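# Put phone on comic book, laptop on its stand

## Task

Place the phone lying flat with all of it resting on the comic book, and set the closed laptop on the laptop stand with its top side facing up and one of its long edges resting against the stand's lips; when finished, the robot must not be touching the phone or the laptop.

## Robot and tools

Robot: two arms, left_arm and right_arm, each ending in a two-finger gripper. The fingers point along the gripper's +z axis and close along its y axis. The reported end_effector_position is the spot between the finger pads, roughly 1 cm short of the tips.

Frame: everything uses the scene frame. Its origin sits at table height, halfway between the two arms' nominal bases. +z points up, +x points out across the table, and left_arm is on the +y side (arm names do not match image left/right). Actual bases are offset from nominal; only a BASES line, if present, gives the calibrated spot. Printed hand positions and orientations may be wrong by a few centimetres, more when reaching far.

execute_actions(actions, cameras): actions is a list of actions; each action is a list of up to 15 rows, each row run for one 1/30 s step. Fewer than 15 rows means the final row repeats until 15 steps pass. Every row is a single list of 14 numbers covering both arms, each in [-1, 1]: left_arm dx, dy, dz, rx, ry, rz, opening, then right_arm in the same order. dx..rz are an offset from that arm's Hand target as it stood when the action began (not from the previous row), along scene axes; rotation is about the Hand target position, and rx, ry, rz form one rotation vector. Scale: 1.0 equals 0.6 m or 180 degrees. Offsets stack across actions, so repeating one moves further. Opening is absolute: +1 fully open (0.094 m), -1 closed. An empty actions list just reports state and images. cameras selects images: omitted, null or ["all"] gives all, [] gives none; a wrong name voids the call.

move(target, speed, blend, opening_speed, blocking, cameras): drives each gripper in a straight line from its Hand target toward target. target is one 14-number row (same layout and scale as above, offsets from the Hand targets) or a list of up to 15 such rows, each also counted from the same starting Hand targets. speed is top path speed in m/s, 0.002 to 4.3, default 0.25 (turning capped at double that in rad/s); one value or one per target. blend (m) rounds corners in a list; default 0 stops at each. opening_speed is how fast openings change, on the -1..+1 scale per second, at least 0.2; use a low value to close gently. Paths share a 10 s cap and take at least 0.5 s. blocking=false returns after about 0.5 s while the move keeps going. The result adds a "move:" line giving the ending (done, off_target, moving, held, fault) and limits (paced = pose clipped; held = steps withheld). An arm not named in the ending is done, meaning at rest within 10 mm and 2 degrees. Neither done nor off_target tells you about contact. Moves do not avoid obstacles or the other arm. Fast moves lag, stray and overshoot; avoid paths close to an arm's own base (shoulder posture can flip), route around it.

wait(seconds 0-10, cameras): lets time pass holding commands; a running move continues. stop(cameras): brakes a running move, needing some room. zoom_image(camera, region): closer look at cam_head_left or cam_head_right latest image; region [x0, y0, x1, y1] in pixels, at most 504x504, origin top-left; both images are 896x504. finished_scene(scene): ends the current scene irreversibly, given its number; call only once the goal holds and will stay.

Control details: each step, commanded orientation is clipped to within 40 degrees of the measured one. Hand target is your last commanded pose after clipping; the next offsets start there. Grippers often rest a centimetre or more short of it due to friction and weight, which does not mean contact; waiting does not fix it, but the next command (even all zeros) asks again, or send the missing distance. Sending all six pose numbers as 0 re-commands the Hand target; the opening must always be sent as the value you want, since 0 means half open. To release a push against an object, command a target back past the gripper. "Tool commands" shows current commands.

Readings: grip_measured uses the opening scale; empty it can read up to about 2.7 mm wide. On a hard part under full squeeze it reads a few mm narrower than the part. Force reaches the limit about 0.05 below the touch reading (0.11+ for small or round items). To release, command well above grip_measured. grip_effort_nm is motor effort (negative closing), not pad force, and keeps an offset at rest. Joint velocities say "within noise" when all are near zero. Joint torques include arm weight, have offsets and noise; torques 3 and 4 wrap at ±28 N m. Joint ranges (rad): waist -2.880..2.880, shoulder 0..3.142, elbow 0..3.019 (straight 2.964), wrist pitch -1.693..1.571, wrist yaw -1.571..1.571, wrist roll -2.094..2.094.

Avoid: anything leaving the table or being left off it; dropping items or releasing them while moving; fast impacts and hard pushes; any contact or squeeze between the two arms (it can fail the task); gripping the other arm's fingers. Loose items may get nudged occasionally. Holding loads, long stretched reach or pushing at unreachable poses heats motors: a MOTOR HOT line appears at 85 °C, and at 100 °C that arm goes limp and drops for 30-60 s or more (OVER-TEMPERATURE FAULT). Any arm stop is costly. The simulation keeps running while you compose replies.

Each tool is called after "Emit:" as name(argument=value, ...), one argument or row to a line, values as JSON.

## Session

Emit:
execute_actions(
  actions=[],
)

Scene clock: 0.00 s.
left_arm: end_effector_position=(+0.4917, +0.7724, +0.2723) grip_measured=+1.000 grip_effort_nm=n/a end_effector_quat_wxyz=(+0.538, +0.343, +0.763, +0.102) | right_arm: end_effector_position=(+0.0817, -0.5453, +0.1551) grip_measured=+1.000 grip_effort_nm=n/a end_effector_quat_wxyz=(-0.018, +0.931, +0.365, +0.017)
Joint positions: left_arm=[1.045 1.959 1.826 -0.901 1.086 1.589 0.094] | right_arm=[-1.159 1.068 0.818 -1.355 -0.035 1.239 0.094]
Joint velocities: within noise
Joint torques (N m): no reading
Motor temperatures (°C): left_arm=[23 25 27 24 28 25 28] | right_arm=[27 30 27 25 24 24 25]
Heat: left arm: hottest wrist yaw 28 °C; right arm: hottest shoulder 30 °C.
Hand target: left_arm +0.4939, +0.7763, +0.2941; +0.539, +0.352, +0.755, +0.121 | right_arm +0.0850, -0.5527, +0.1634; -0.006, +0.931, +0.366, +0.017
Tool commands: left_gripper/opening=+1.0 right_gripper/opening=+1.0

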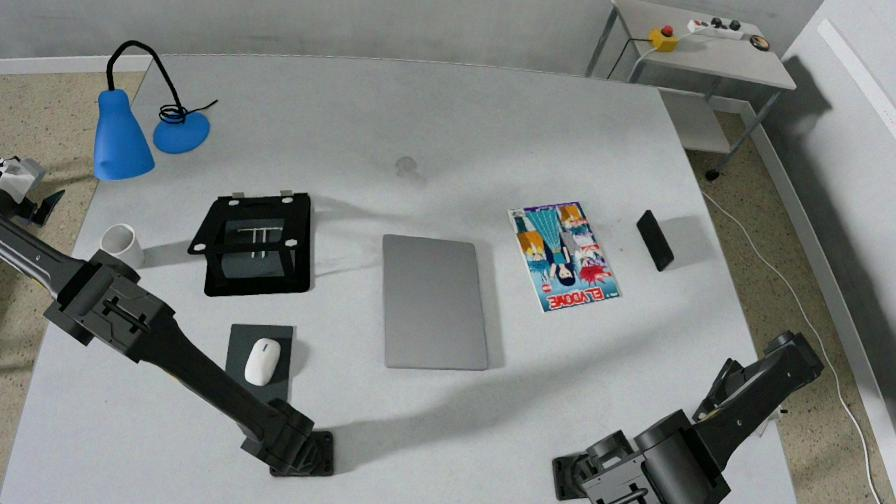

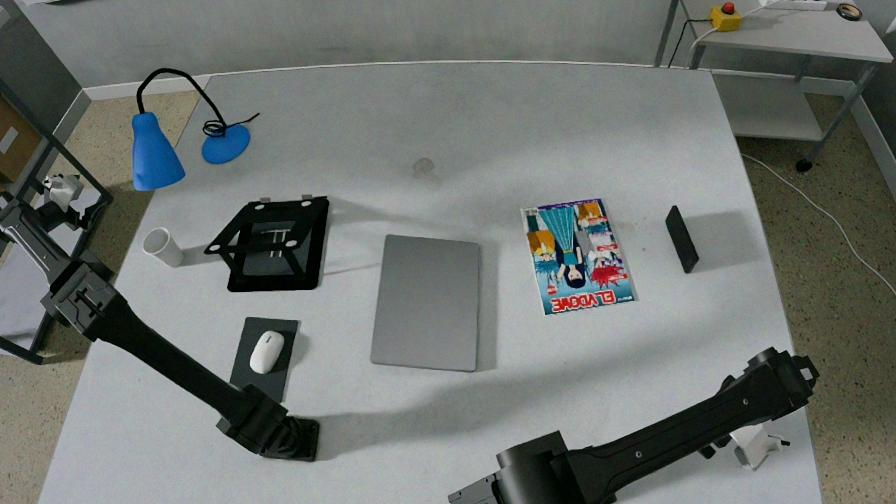

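Emit:
zoom_image(
  camera="cam_head_left",
  region=[180, 180, 340, 310],
)

Emit:
zoom_image(
  camera="cam_head_right",
  region=[190, 180, 350, 310],
)

Emit:
zoom_image(
  camera="cam_head_right",
  region=[360, 220, 500, 390],
)

Emit:
zoom_image(
  camera="cam_head_left",
  region=[490, 180, 720, 330],
)

Emit:
zoom_image(
  camera="cam_head_left",
  region=[520, 310, 840, 504],
)

Scaled by 3.150.

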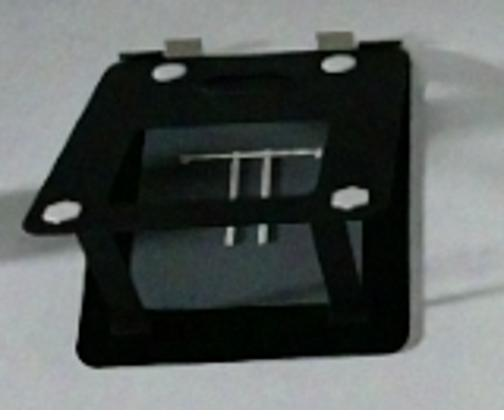

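Scaled by 3.150.

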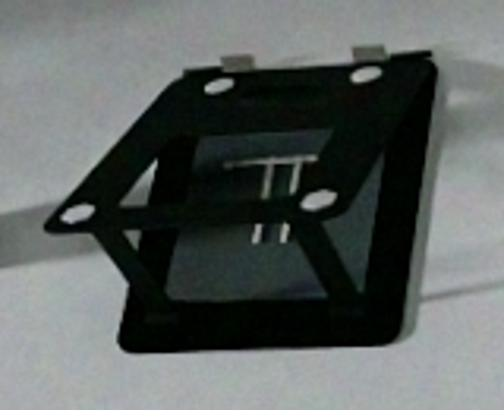

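Scaled by 2.965.

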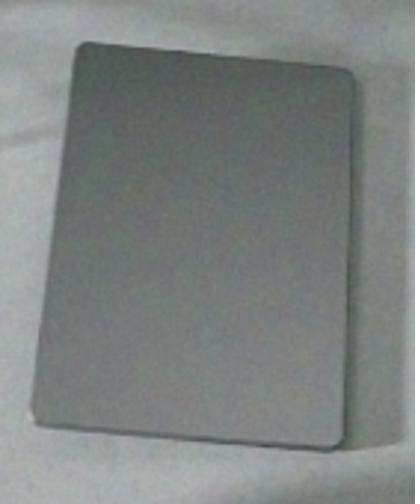

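Scaled by 2.191.

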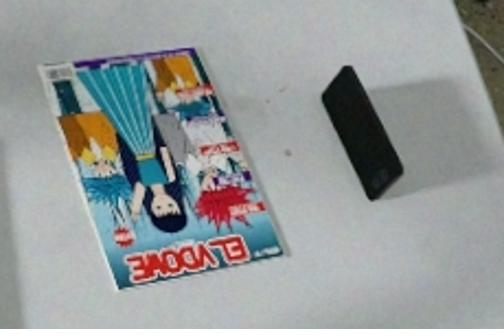

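Scaled by 1.575.

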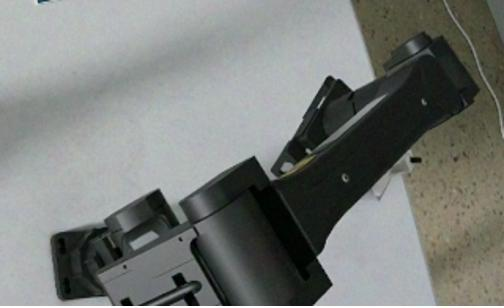

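Emit:
move(
  target=[0,0,0,0,0,0,1,0.69,0.17,0.145,0,0,-0.128,1],
)

Scene clock: 38.40 s.
left_arm: end_effector_position=(+0.4917, +0.7724, +0.2723) grip_measured=+1.000 grip_effort_nm=0.022 end_effector_quat_wxyz=(+0.538, +0.343, +0.763, +0.102) | right_arm: end_effector_position=(+0.4817, -0.4491, +0.2412) grip_measured=+1.000 grip_effort_nm=-0.007 end_effector_quat_wxyz=(-0.067, +0.928, +0.364, +0.045)
Joint positions: left_arm=[1.045 1.959 1.826 -0.901 1.086 1.589 0.094] | right_arm=[-0.324 1.734 1.713 -1.565 -0.161 2.075 0.094]
Joint velocities: within noise
Joint torques (N m): left_arm=[-1.73 -23.71 13.59 1.06 0.52 -0.03] | right_arm=[0.91 -17.08 12.71 -0.29 -0.03 0.23]
Motor temperatures (°C): left_arm=[23 28 31 24 28 24 27] | right_arm=[27 31 34 25 24 24 25]
Heat: left arm: hottest elbow 31 °C; right arm: hottest elbow 34 °C.
Hand target: left_arm +0.4939, +0.7763, +0.2941; +0.539, +0.352, +0.755, +0.121 | right_arm +0.4989, -0.4508, +0.2506; -0.003, +0.985, +0.172, +0.018
Off the commanded pose: left_arm 0.022 m, 3 deg | right_arm 0.020 m, 24 deg.
joint sent to its limit (right arm) — joint 6 (wrist roll), upper limit. The joint targets are off in orientation, not in position.
move: off_target (left_arm, right_arm)

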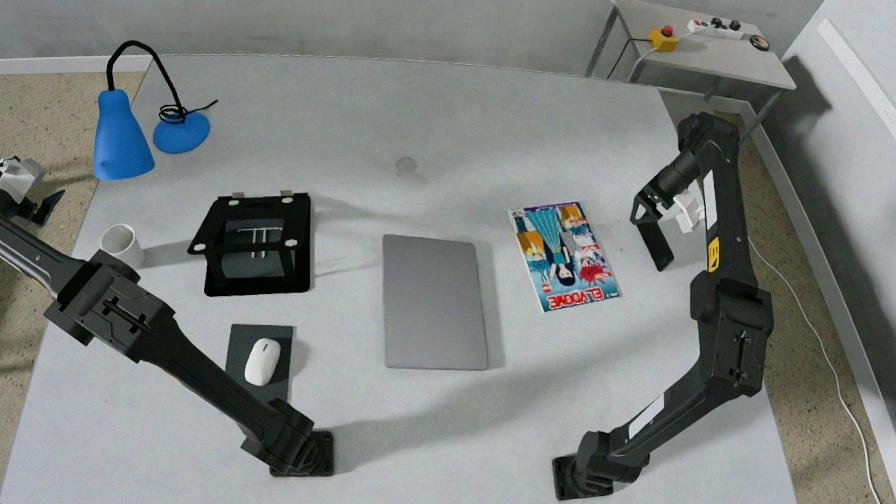

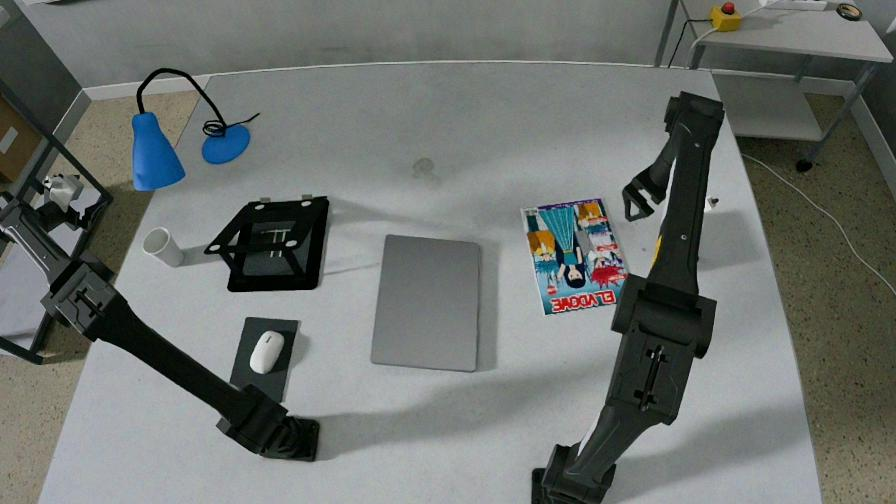

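Emit:
move(
  target=[0,0,0,0,0,0,1,-0.01,-0.12,-0.08,0,0,0.99,1],
)

Emit:
zoom_image(
  camera="cam_head_left",
  region=[560, 160, 740, 320],
)

Emit:
zoom_image(
  camera="cam_head_right",
  region=[560, 160, 740, 320],
)

Scene clock: 51.70 s.
left_arm: end_effector_position=(+0.4917, +0.7724, +0.2723) grip_measured=+1.000 grip_effort_nm=0.022 end_effector_quat_wxyz=(+0.538, +0.343, +0.763, +0.102) | right_arm: end_effector_position=(+0.4917, -0.5146, +0.2124) grip_measured=+1.000 grip_effort_nm=-0.022 end_effector_quat_wxyz=(-0.015, -0.159, +0.987, -0.004)
Joint positions: left_arm=[1.045 1.959 1.826 -0.901 1.086 1.589 0.094] | right_arm=[-0.373 1.827 1.77 -1.536 0.022 -0.687 0.094]
Joint velocities: within noise
Joint torques (N m): left_arm=[-1.85 -23.59 13.82 1.1 0.51 -0.05] | right_arm=[-0.44 -19.55 8.27 0.47 0.02 0.06]
Motor temperatures (°C): left_arm=[23 29 32 24 28 24 27] | right_arm=[27 31 36 25 24 24 25]
Heat: left arm: hottest elbow 32 °C; right arm: hottest elbow 36 °C.
Hand target: left_arm +0.4939, +0.7763, +0.2941; +0.539, +0.352, +0.755, +0.121 | right_arm +0.4929, -0.5228, +0.2024; -0.018, -0.157, +0.987, -0.002
Off the commanded pose: left_arm 0.022 m, 3 deg | right_arm 0.013 m, 1 deg.
move: off_target (left_arm, right_arm)

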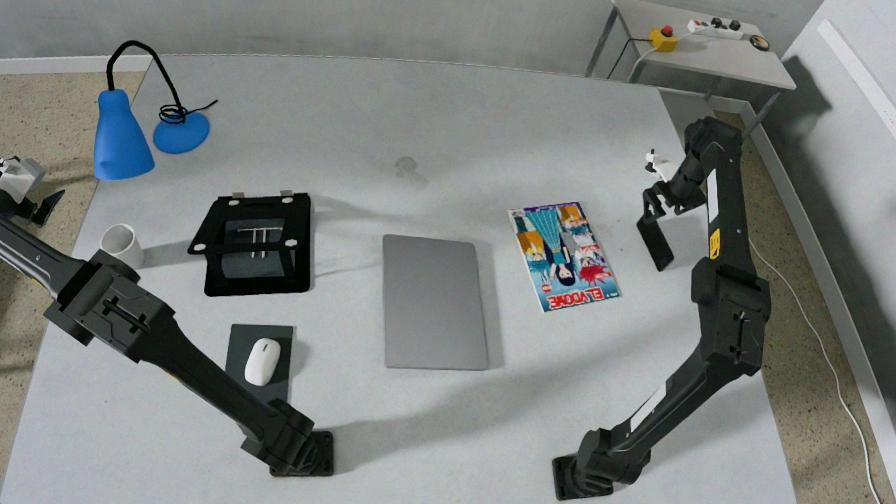

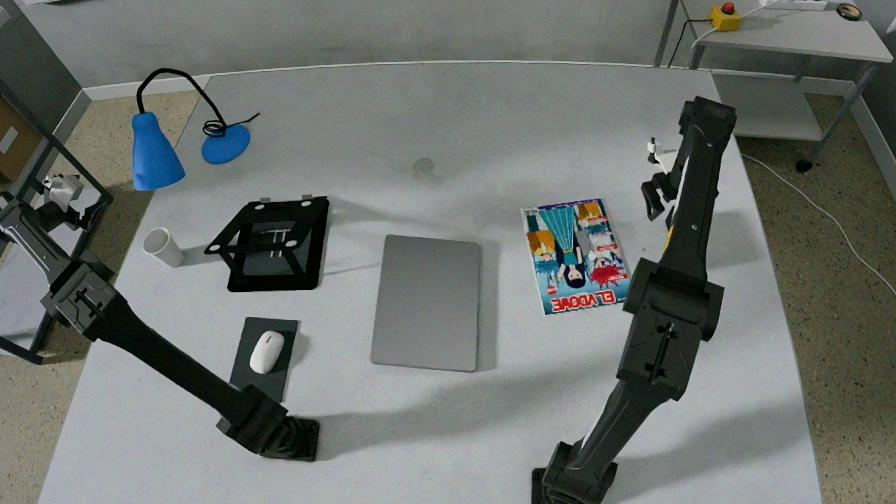

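Scaled by 2.800.

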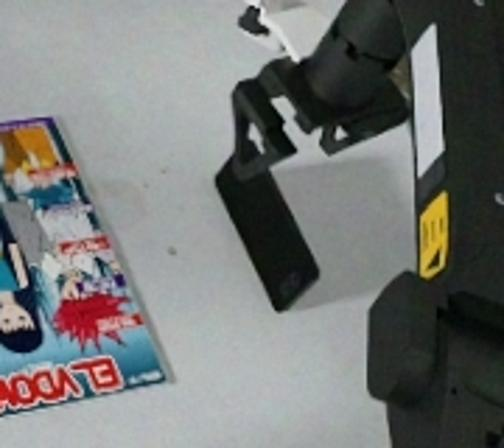

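Scaled by 2.800.

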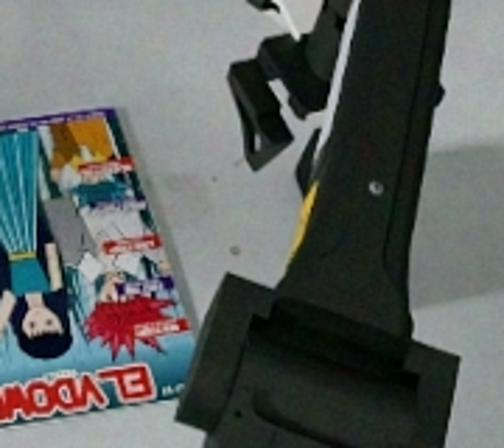

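Emit:
move(
  target=[0,0,0,0,0,0,1,0.0,-0.063,-0.07,0,0,0.03,1],
)

Emit:
zoom_image(
  camera="cam_head_left",
  region=[580, 160, 740, 300],
)

Emit:
zoom_image(
  camera="cam_head_right",
  region=[600, 160, 760, 300],
)

Scene clock: 75.10 s.
left_arm: end_effector_position=(+0.4917, +0.7724, +0.2723) grip_measured=+1.000 grip_effort_nm=0.022 end_effector_quat_wxyz=(+0.538, +0.343, +0.763, +0.102) | right_arm: end_effector_position=(+0.4925, -0.5576, +0.1749) grip_measured=+1.000 grip_effort_nm=-0.022 end_effector_quat_wxyz=(-0.011, -0.201, +0.980, -0.007)
Joint positions: left_arm=[1.045 1.959 1.826 -0.901 1.086 1.589 0.094] | right_arm=[-0.442 1.877 1.745 -1.447 0.025 -0.841 0.094]
Joint velocities: within noise
Joint torques (N m): left_arm=[-1.03 -24.41 13.65 1.24 0.52 -0.07] | right_arm=[0.09 -19.02 7.75 0.47 0.06 0.09]
Motor temperatures (°C): left_arm=[23 30 33 24 28 24 27] | right_arm=[27 32 36 25 24 24 25]
Heat: left arm: hottest elbow 33 °C; right arm: hottest elbow 36 °C.
Hand target: left_arm +0.4939, +0.7763, +0.2941; +0.539, +0.352, +0.755, +0.121 | right_arm +0.4928, -0.5606, +0.1604; -0.018, -0.203, +0.979, -0.003
Off the commanded pose: left_arm 0.022 m, 3 deg | right_arm 0.015 m, 1 deg.
move: off_target (left_arm, right_arm)

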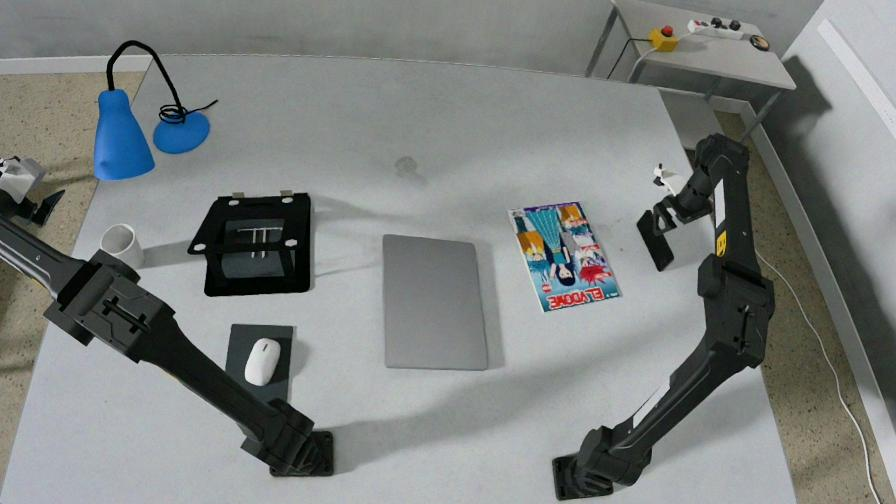

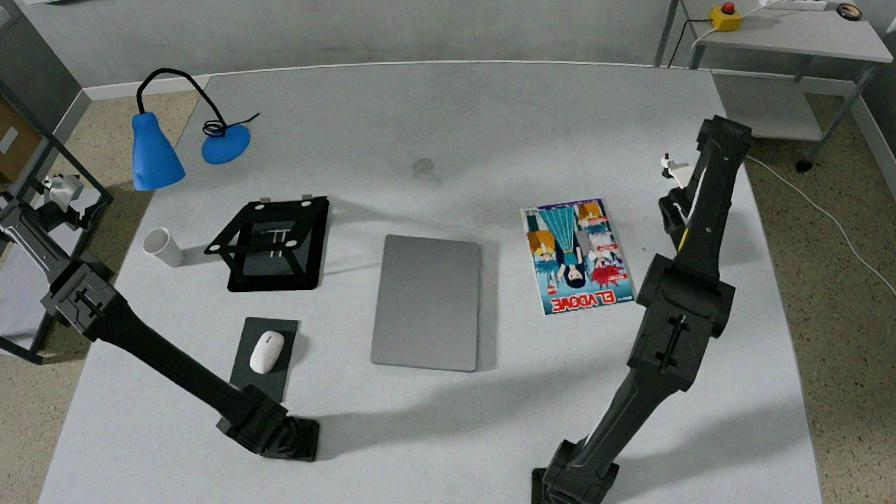

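Scaled by 3.150.

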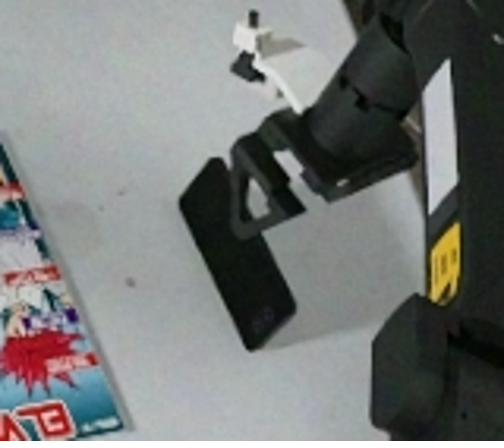

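Scaled by 3.150.

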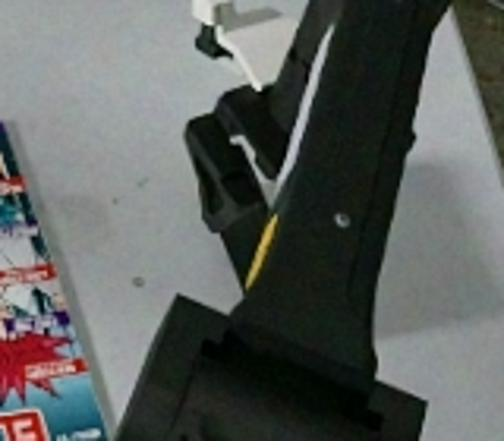

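Emit:
move(
  target=[0,0,0,0,0,0,1,0.0,-0.067,-0.092,0,0,0.01,1],
)

Emit:
zoom_image(
  camera="cam_head_left",
  region=[580, 160, 740, 300],
)

Emit:
zoom_image(
  camera="cam_head_right",
  region=[600, 160, 760, 300],
)

Scene clock: 80.47 s.
left_arm: end_effector_position=(+0.4917, +0.7724, +0.2723) grip_measured=+1.000 grip_effort_nm=0.022 end_effector_quat_wxyz=(+0.538, +0.343, +0.763, +0.102) | right_arm: end_effector_position=(+0.4926, -0.5977, +0.1169) grip_measured=+1.000 grip_effort_nm=-0.022 end_effector_quat_wxyz=(-0.014, -0.216, +0.976, -0.006)
Joint positions: left_arm=[1.045 1.959 1.826 -0.901 1.086 1.589 0.094] | right_arm=[-0.502 1.96 1.716 -1.339 0.027 -0.932 0.094]
Joint velocities: within noise
Joint torques (N m): left_arm=[-1.44 -23.65 13.86 0.98 0.54 -0.04] | right_arm=[0.09 -21.95 7.95 0.46 0.05 0.05]
Motor temperatures (°C): left_arm=[23 30 33 24 28 24 27] | right_arm=[27 33 36 25 24 23 25]
Heat: left arm: hottest elbow 33 °C; right arm: hottest elbow 36 °C.
Hand target: left_arm +0.4939, +0.7763, +0.2941; +0.539, +0.352, +0.755, +0.121 | right_arm +0.4930, -0.6007, +0.1054; -0.018, -0.218, +0.976, -0.003
Off the commanded pose: left_arm 0.022 m, 3 deg | right_arm 0.012 m, 1 deg.
move: off_target (left_arm, right_arm)

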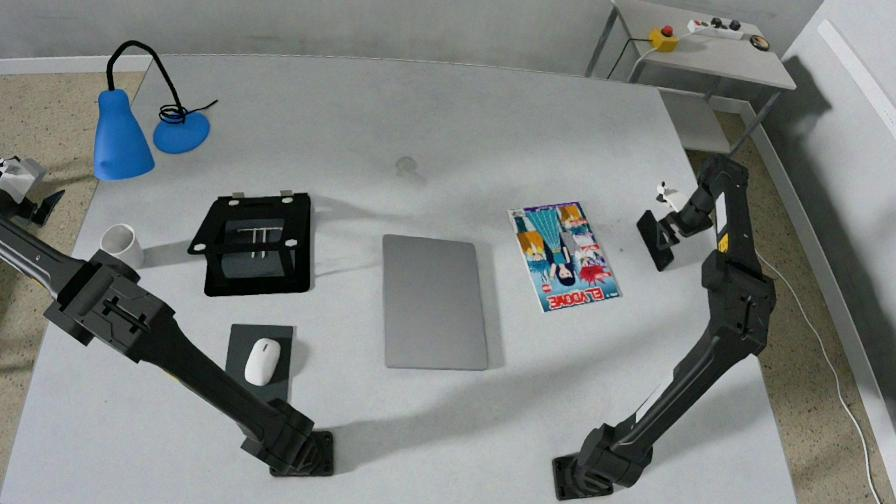

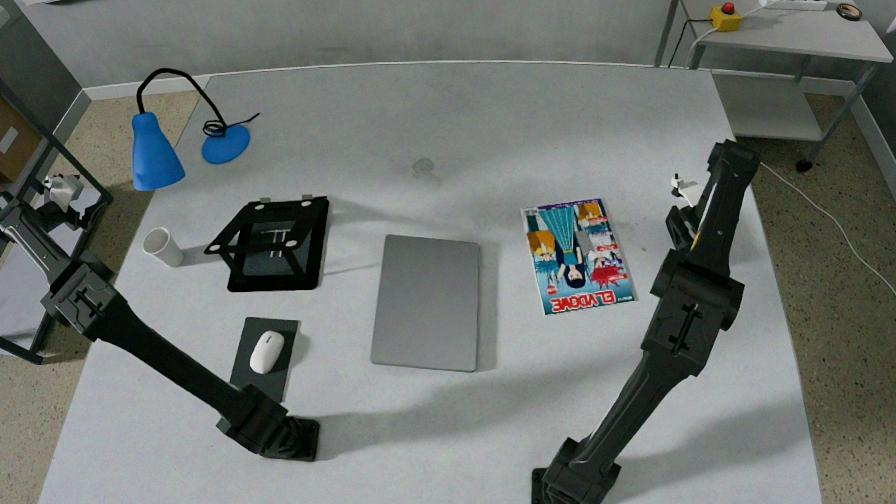

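Scaled by 3.150.

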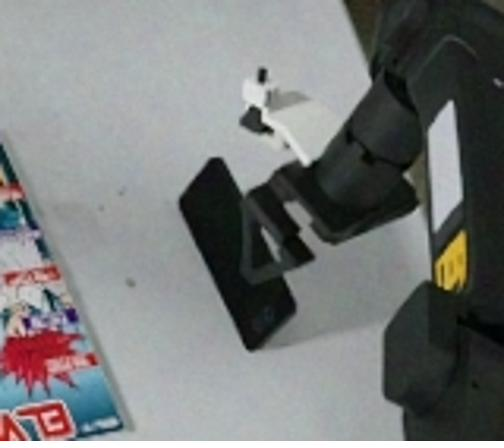

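Scaled by 3.150.

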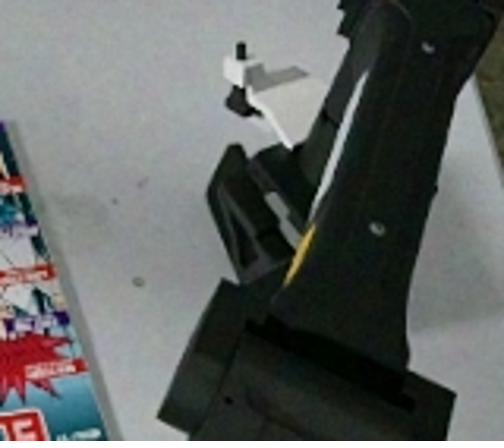

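Emit:
move(
  target=[0,0,0,0,0,0,1,0.1,-0.045,-0.01,0,0,-0.06,1],
)

Emit:
zoom_image(
  camera="cam_head_left",
  region=[580, 160, 740, 300],
)

Emit:
zoom_image(
  camera="cam_head_right",
  region=[600, 160, 760, 300],
)

Scene clock: 90.77 s.
left_arm: end_effector_position=(+0.4917, +0.7724, +0.2723) grip_measured=+1.000 grip_effort_nm=0.022 end_effector_quat_wxyz=(+0.538, +0.343, +0.763, +0.102) | right_arm: end_effector_position=(+0.5379, -0.6219, +0.0979) grip_measured=+1.000 grip_effort_nm=-0.017 end_effector_quat_wxyz=(-0.025, -0.128, +0.991, +0.002)
Joint positions: left_arm=[1.045 1.959 1.826 -0.901 1.086 1.589 0.094] | right_arm=[-0.502 2.137 1.953 -1.43 0.025 -0.753 0.094]
Joint velocities: within noise
Joint torques (N m): left_arm=[-1.79 -23.47 13.82 1.11 0.53 -0.04] | right_arm=[0.67 -23.06 12.46 -0.34 -0.05 0.17]
Motor temperatures (°C): left_arm=[23 30 33 24 28 24 27] | right_arm=[27 35 36 25 24 23 25]
Heat: left arm: hottest elbow 33 °C; right arm: hottest elbow 36 °C.
Hand target: left_arm +0.4939, +0.7763, +0.2941; +0.539, +0.352, +0.755, +0.121 | right_arm +0.5531, -0.6277, +0.0992; -0.018, -0.126, +0.992, -0.002
Off the commanded pose: left_arm 0.022 m, 3 deg | right_arm 0.016 m, 1 deg.
move: off_target (left_arm, right_arm)

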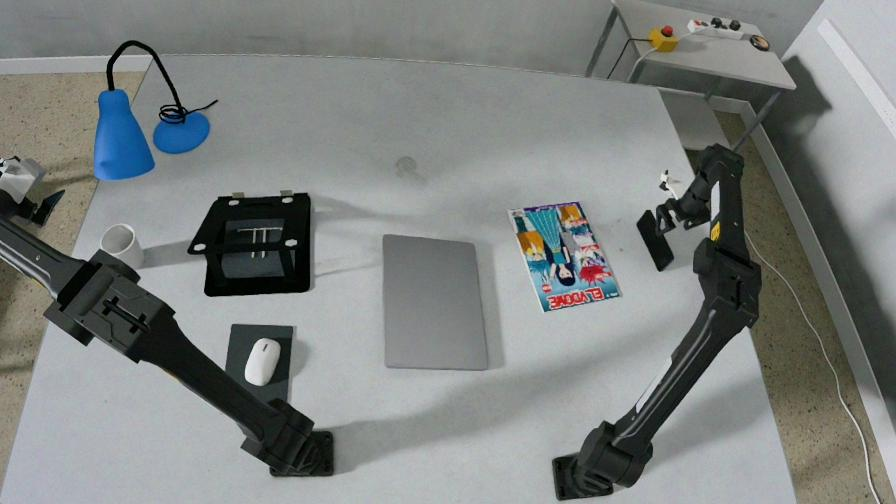

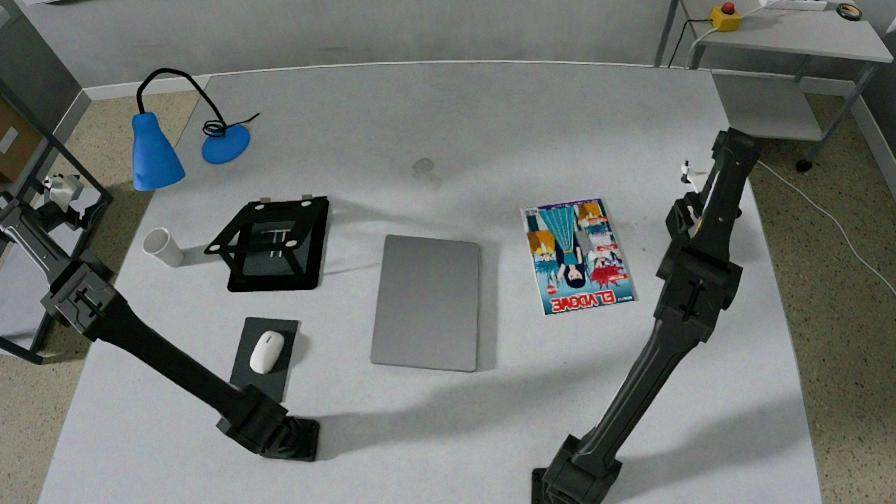

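Scaled by 3.150.

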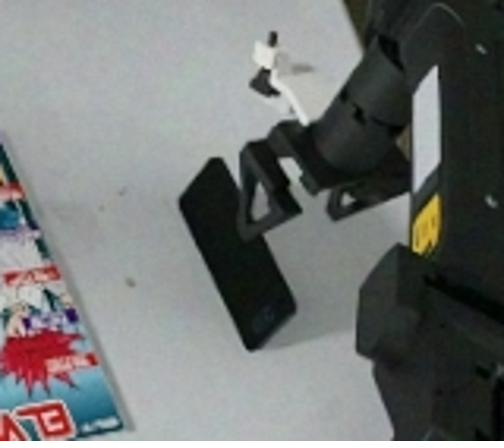

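Scaled by 3.150.

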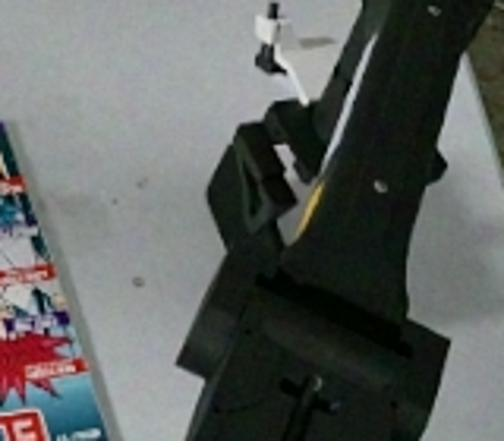

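Emit:
zoom_image(
  camera="cam_head_left",
  region=[620, 180, 700, 260],
)

Emit:
zoom_image(
  camera="cam_head_left",
  region=[0, 130, 120, 260],
)

Emit:
zoom_image(
  camera="cam_head_right",
  region=[0, 160, 130, 300],
)

Scaled by 6.300.

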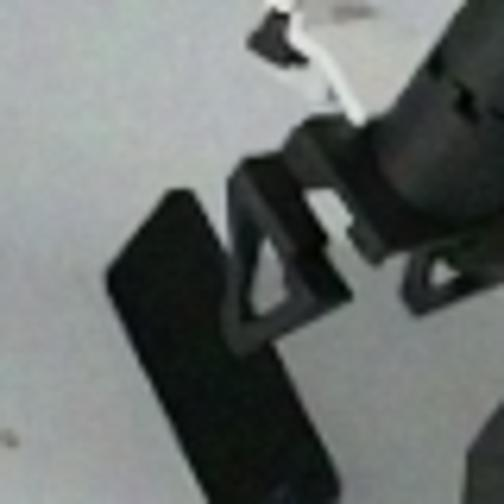

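Scaled by 3.877.

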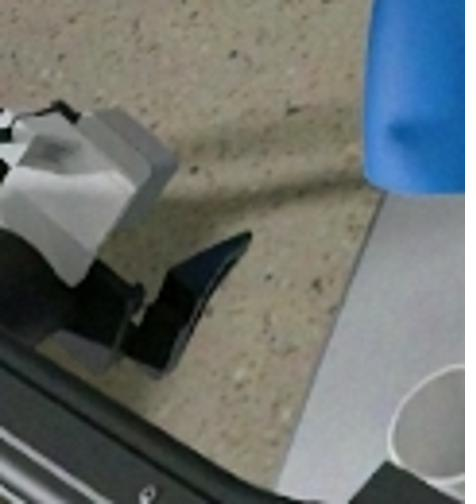

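Scaled by 3.600.

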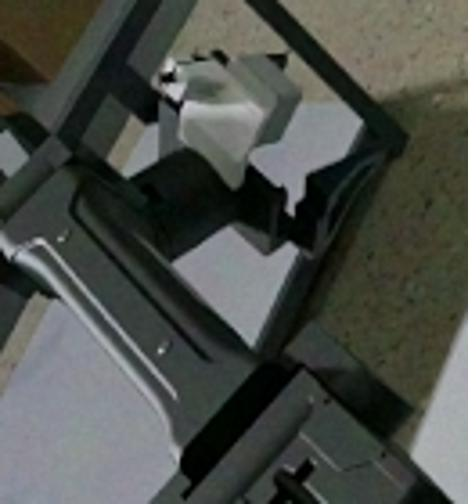

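Emit:
move(
  target=[0,0,0,0,0,0,1,0,0,-0.08,0,0,0,1],
  speed=0.12,
)

Emit:
zoom_image(
  camera="cam_head_left",
  region=[620, 180, 720, 280],
)

Emit:
zoom_image(
  camera="cam_head_right",
  region=[630, 170, 730, 290],
)

Scene clock: 116.37 s.
left_arm: end_effector_position=(+0.4917, +0.7724, +0.2723) grip_measured=+1.000 grip_effort_nm=0.022 end_effector_quat_wxyz=(+0.538, +0.343, +0.763, +0.102) | right_arm: end_effector_position=(+0.5541, -0.6307, +0.0757) grip_measured=+1.000 grip_effort_nm=-0.017 end_effector_quat_wxyz=(-0.006, -0.128, +0.992, -0.011)
Joint positions: left_arm=[1.045 1.959 1.826 -0.901 1.086 1.589 0.094] | right_arm=[-0.502 2.172 1.953 -1.348 0.025 -0.753 0.094]
Joint velocities: within noise
Joint torques (N m): left_arm=[-1.67 -23.18 13.74 1.21 0.53 -0.05] | right_arm=[0.56 -23.53 7.31 0.64 -0.05 0.22]
Motor temperatures (°C): left_arm=[23 31 34 24 28 24 27] | right_arm=[27 37 37 25 24 23 25]
Heat: left arm: hottest elbow 34 °C; right arm: hottest shoulder 37 °C.
Hand target: left_arm +0.4939, +0.7763, +0.2941; +0.539, +0.352, +0.755, +0.121 | right_arm +0.5531, -0.6277, +0.0514; -0.018, -0.126, +0.992, -0.002
Off the commanded pose: left_arm 0.022 m, 3 deg | right_arm 0.025 m, 2 deg.
move: off_target (left_arm, right_arm)

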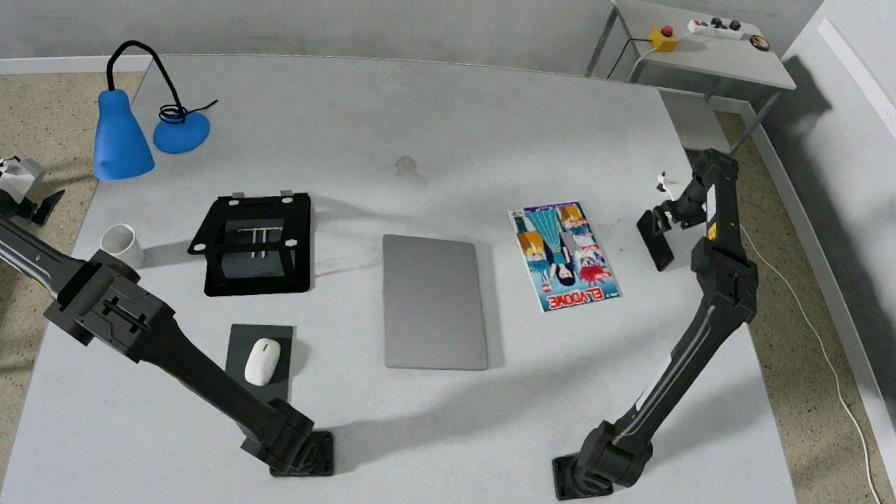

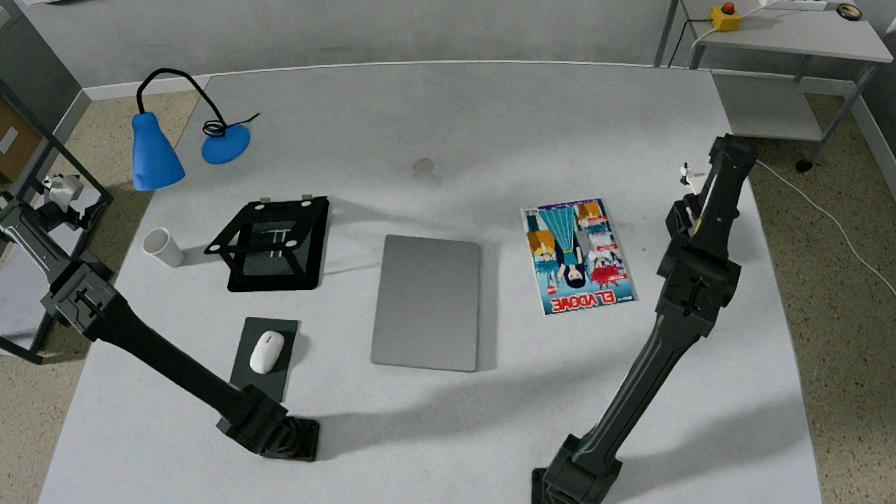

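Scaled by 5.040.

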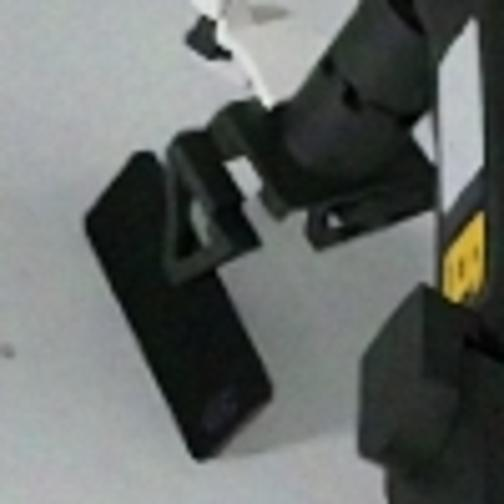

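Scaled by 4.200.

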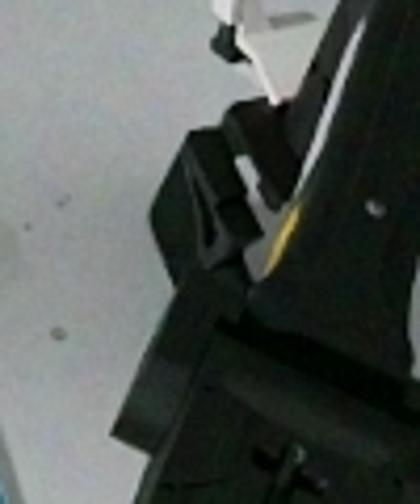

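Emit:
move(
  target=[
    [0,0,0,0,0,0,1,0,0.033,0.01,0,0,0,1],
    [0,0,0,0,0,0,1,0,0.033,-0.02,0,0,0,1],
  ],
  speed=0.1,
)

Emit:
zoom_image(
  camera="cam_head_left",
  region=[620, 180, 720, 280],
)

Scene clock: 121.03 s.
left_arm: end_effector_position=(+0.4917, +0.7724, +0.2723) grip_measured=+1.000 grip_effort_nm=0.022 end_effector_quat_wxyz=(+0.538, +0.343, +0.763, +0.102) | right_arm: end_effector_position=(+0.5530, -0.6143, +0.0546) grip_measured=+1.000 grip_effort_nm=-0.017 end_effector_quat_wxyz=(-0.011, -0.125, +0.992, -0.007)
Joint positions: left_arm=[1.045 1.959 1.826 -0.901 1.086 1.589 0.094] | right_arm=[-0.481 2.172 1.896 -1.305 0.025 -0.727 0.094]
Joint velocities: within noise
Joint torques (N m): left_arm=[-1.32 -23.59 13.79 1.2 0.48 -0.04] | right_arm=[0.97 -24.47 6.89 0.39 -0.05 0.24]
Motor temperatures (°C): left_arm=[23 31 34 24 28 24 27] | right_arm=[27 37 36 25 24 23 25]
Heat: left arm: hottest elbow 34 °C; right arm: hottest shoulder 37 °C.
Hand target: left_arm +0.4939, +0.7763, +0.2941; +0.539, +0.352, +0.755, +0.121 | right_arm +0.5529, -0.6080, +0.0394; -0.018, -0.126, +0.992, -0.002
Off the commanded pose: left_arm 0.022 m, 3 deg | right_arm 0.016 m, 1 deg.
move: off_target (left_arm, right_arm)

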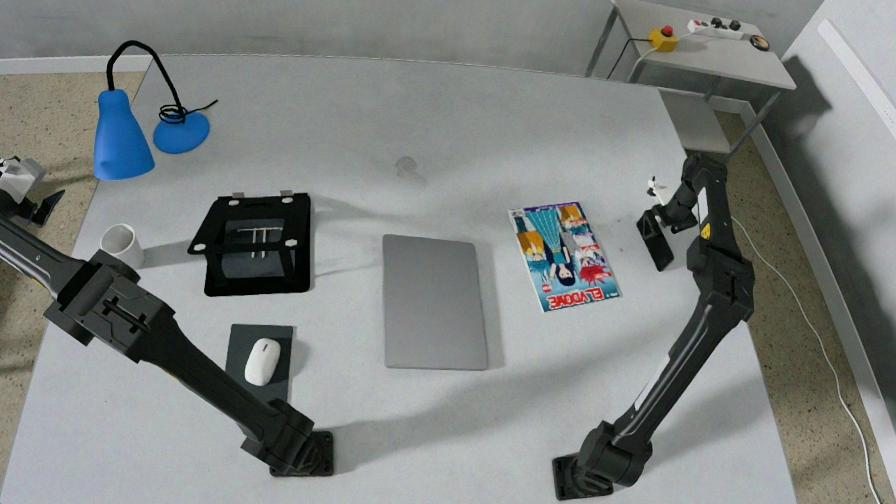

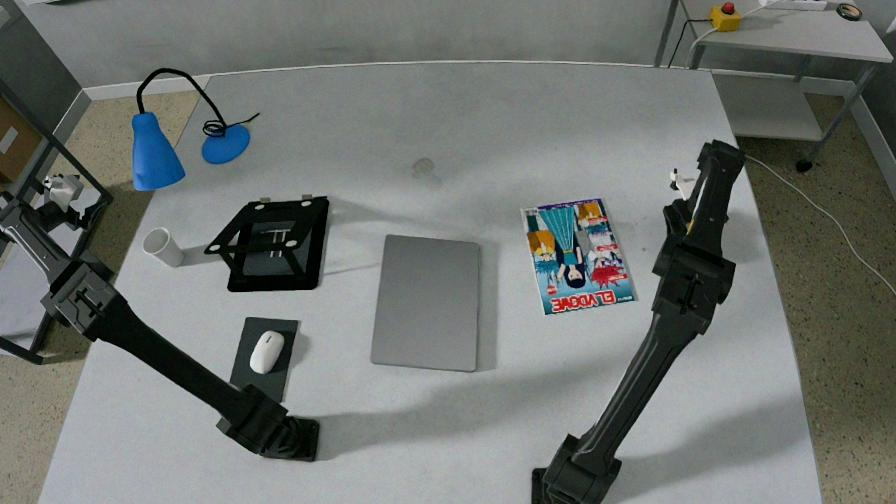

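Scaled by 5.040.

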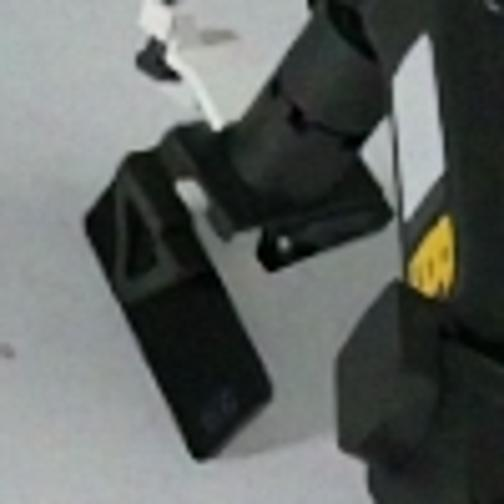

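Emit:
move(
  target=[0,0,0,0,0,0,1,0,0,0,0,0,0,-0.92],
  opening_speed=0.4,
)

Emit:
zoom_image(
  camera="cam_head_left",
  region=[620, 180, 720, 280],
)

Scene clock: 128.90 s.
left_arm: end_effector_position=(+0.4918, +0.7724, +0.2720) grip_measured=+1.000 grip_effort_nm=0.027 end_effector_quat_wxyz=(+0.538, +0.343, +0.763, +0.102) | right_arm: end_effector_position=(+0.5545, -0.6128, +0.0545) grip_measured=-0.841 grip_effort_nm=-1.009 end_effector_quat_wxyz=(-0.009, -0.126, +0.992, -0.006)
Joint positions: left_arm=[1.045 1.959 1.826 -0.901 1.086 1.589 0.094] | right_arm=[-0.479 2.172 1.896 -1.303 0.02 -0.726 0.007]
Joint velocities: within noise
Joint torques (N m): left_arm=[-1.2 -23.24 13.67 1.24 0.47 -0.07] | right_arm=[0.85 -24.41 7.01 0.4 0.1 0.22]
Motor temperatures (°C): left_arm=[23 31 34 24 28 24 27] | right_arm=[27 37 36 25 24 23 25]
Heat: left arm: hottest elbow 34 °C; right arm: hottest shoulder 37 °C.
Hand target: left_arm +0.4939, +0.7763, +0.2941; +0.539, +0.352, +0.755, +0.121 | right_arm +0.5530, -0.6079, +0.0394; -0.018, -0.126, +0.992, -0.002
Off the commanded pose: left_arm 0.023 m, 3 deg | right_arm 0.016 m, 1 deg.
move: off_target (left_arm, right_arm)

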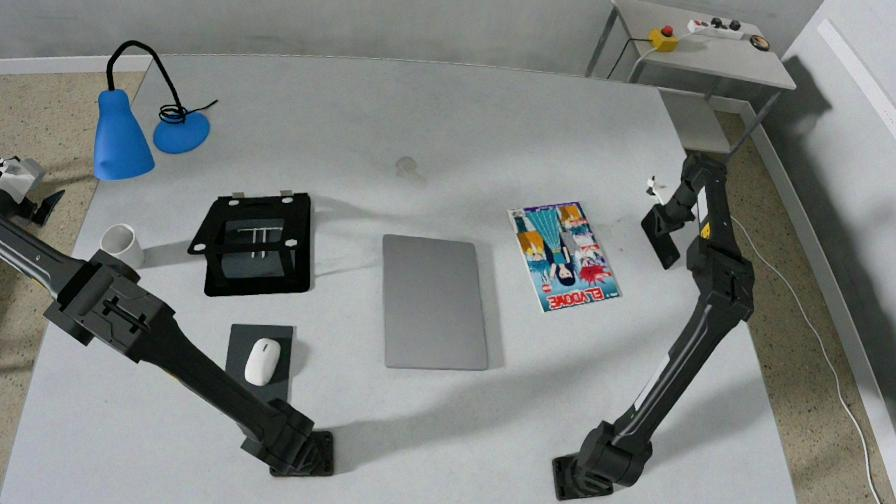

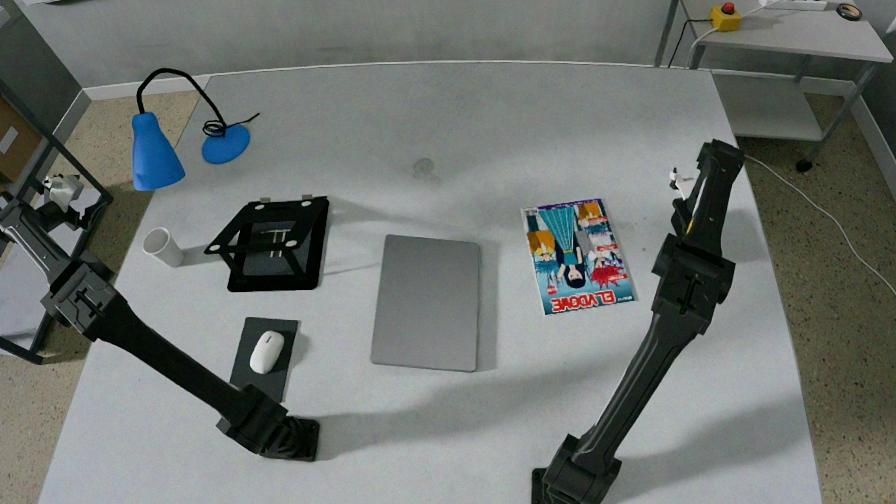

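Scaled by 5.040.

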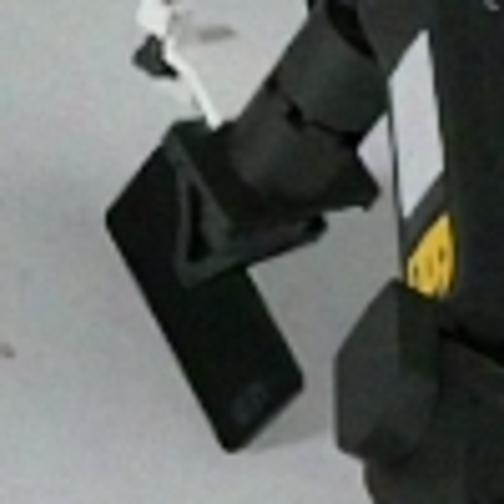

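Emit:
move(
  target=[
    [0,0,0,0,0,0,1,0,0,0.2,0,0,0,-0.92],
    [0,0,0,0,0,0,1,-0.047,0.363,0.3,0.27,0.069,0,-0.92],
  ],
  speed=0.2,
  blend=0.03,
)

Emit:
zoom_image(
  camera="cam_head_left",
  region=[500, 100, 700, 300],
)

Emit:
zoom_image(
  camera="cam_head_right",
  region=[500, 100, 700, 300],
)

Scene clock: 160.03 s.
left_arm: end_effector_position=(+0.4917, +0.7724, +0.2723) grip_measured=+1.000 grip_effort_nm=0.022 end_effector_quat_wxyz=(+0.538, +0.343, +0.763, +0.102) | right_arm: end_effector_position=(+0.5309, -0.3975, +0.2003) grip_measured=-0.842 grip_effort_nm=-1.033 end_effector_quat_wxyz=(+0.055, -0.070, +0.929, +0.360)
Joint positions: left_arm=[1.045 1.959 1.826 -0.901 1.086 1.589 0.094] | right_arm=[-0.36 1.958 1.808 -1.668 -0.711 -0.597 0.007]
Joint velocities: within noise
Joint torques (N m): left_arm=[-2.02 -23.12 13.5 0.92 0.5 -0.06] | right_arm=[0.97 -25.52 7.27 -0.75 -0.64 0.16]
Motor temperatures (°C): left_arm=[23 31 35 24 28 24 27] | right_arm=[27 39 35 25 24 23 27]
Heat: left arm: hottest elbow 35 °C; right arm: hottest shoulder 39 °C.
Hand target: left_arm +0.4939, +0.7763, +0.2941; +0.539, +0.352, +0.755, +0.121 | right_arm +0.5248, -0.3902, +0.2192; -0.069, -0.121, +0.897, +0.419
Off the commanded pose: left_arm 0.022 m, 3 deg | right_arm 0.021 m, 17 deg.
joint sent to its limit (right arm) — joint 4 (wrist pitch), lower limit. The joint targets are off in orientation, not in position.
move: off_target (left_arm, right_arm)

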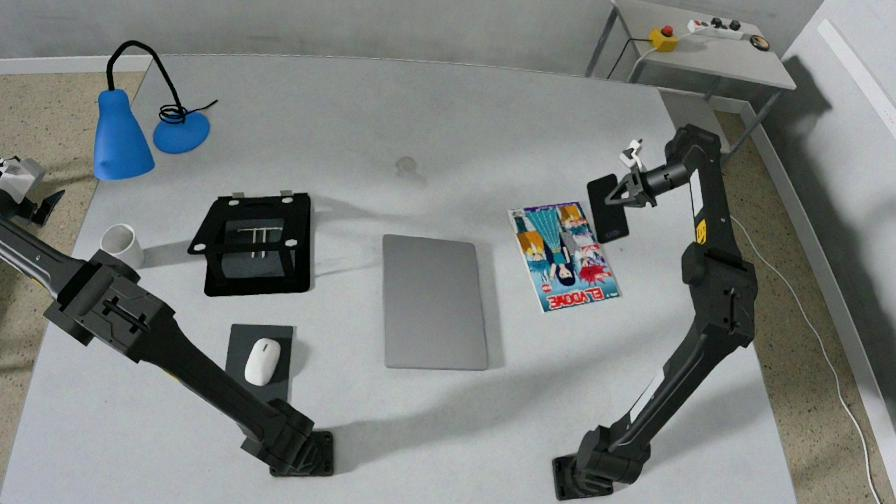

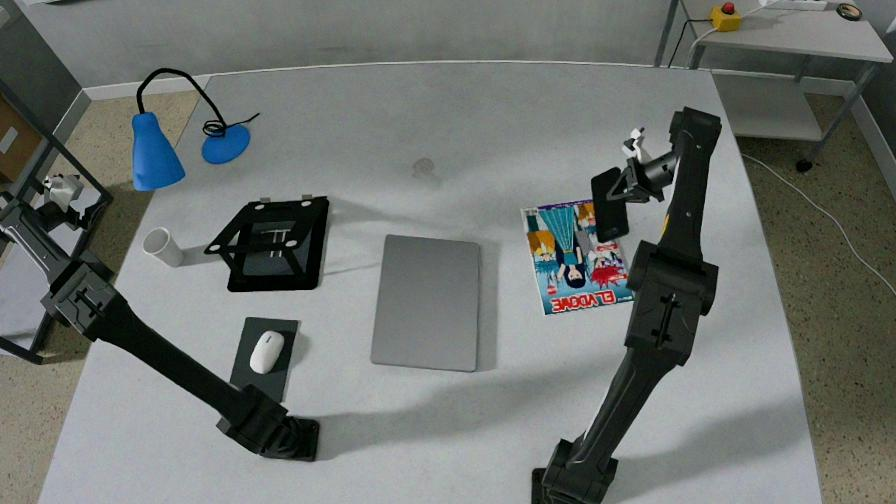

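Scaled by 2.520.

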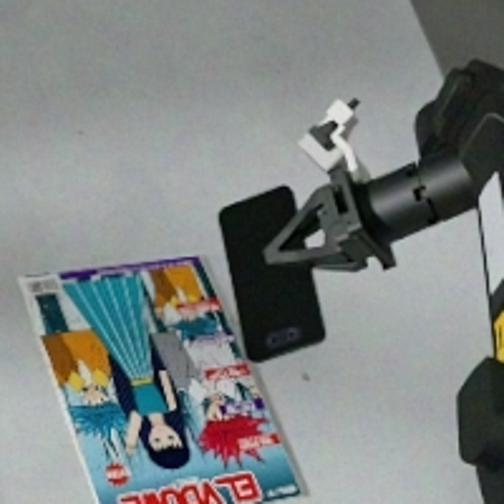

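Scaled by 2.520.

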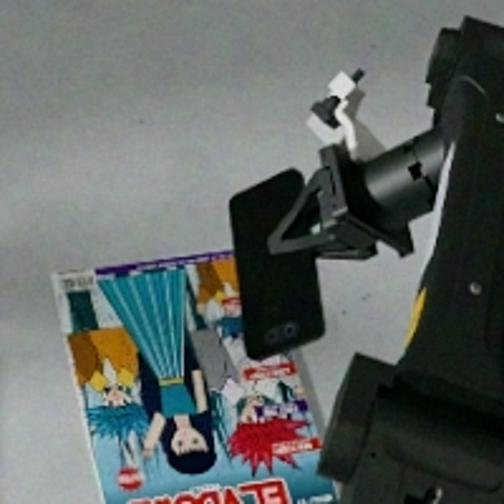

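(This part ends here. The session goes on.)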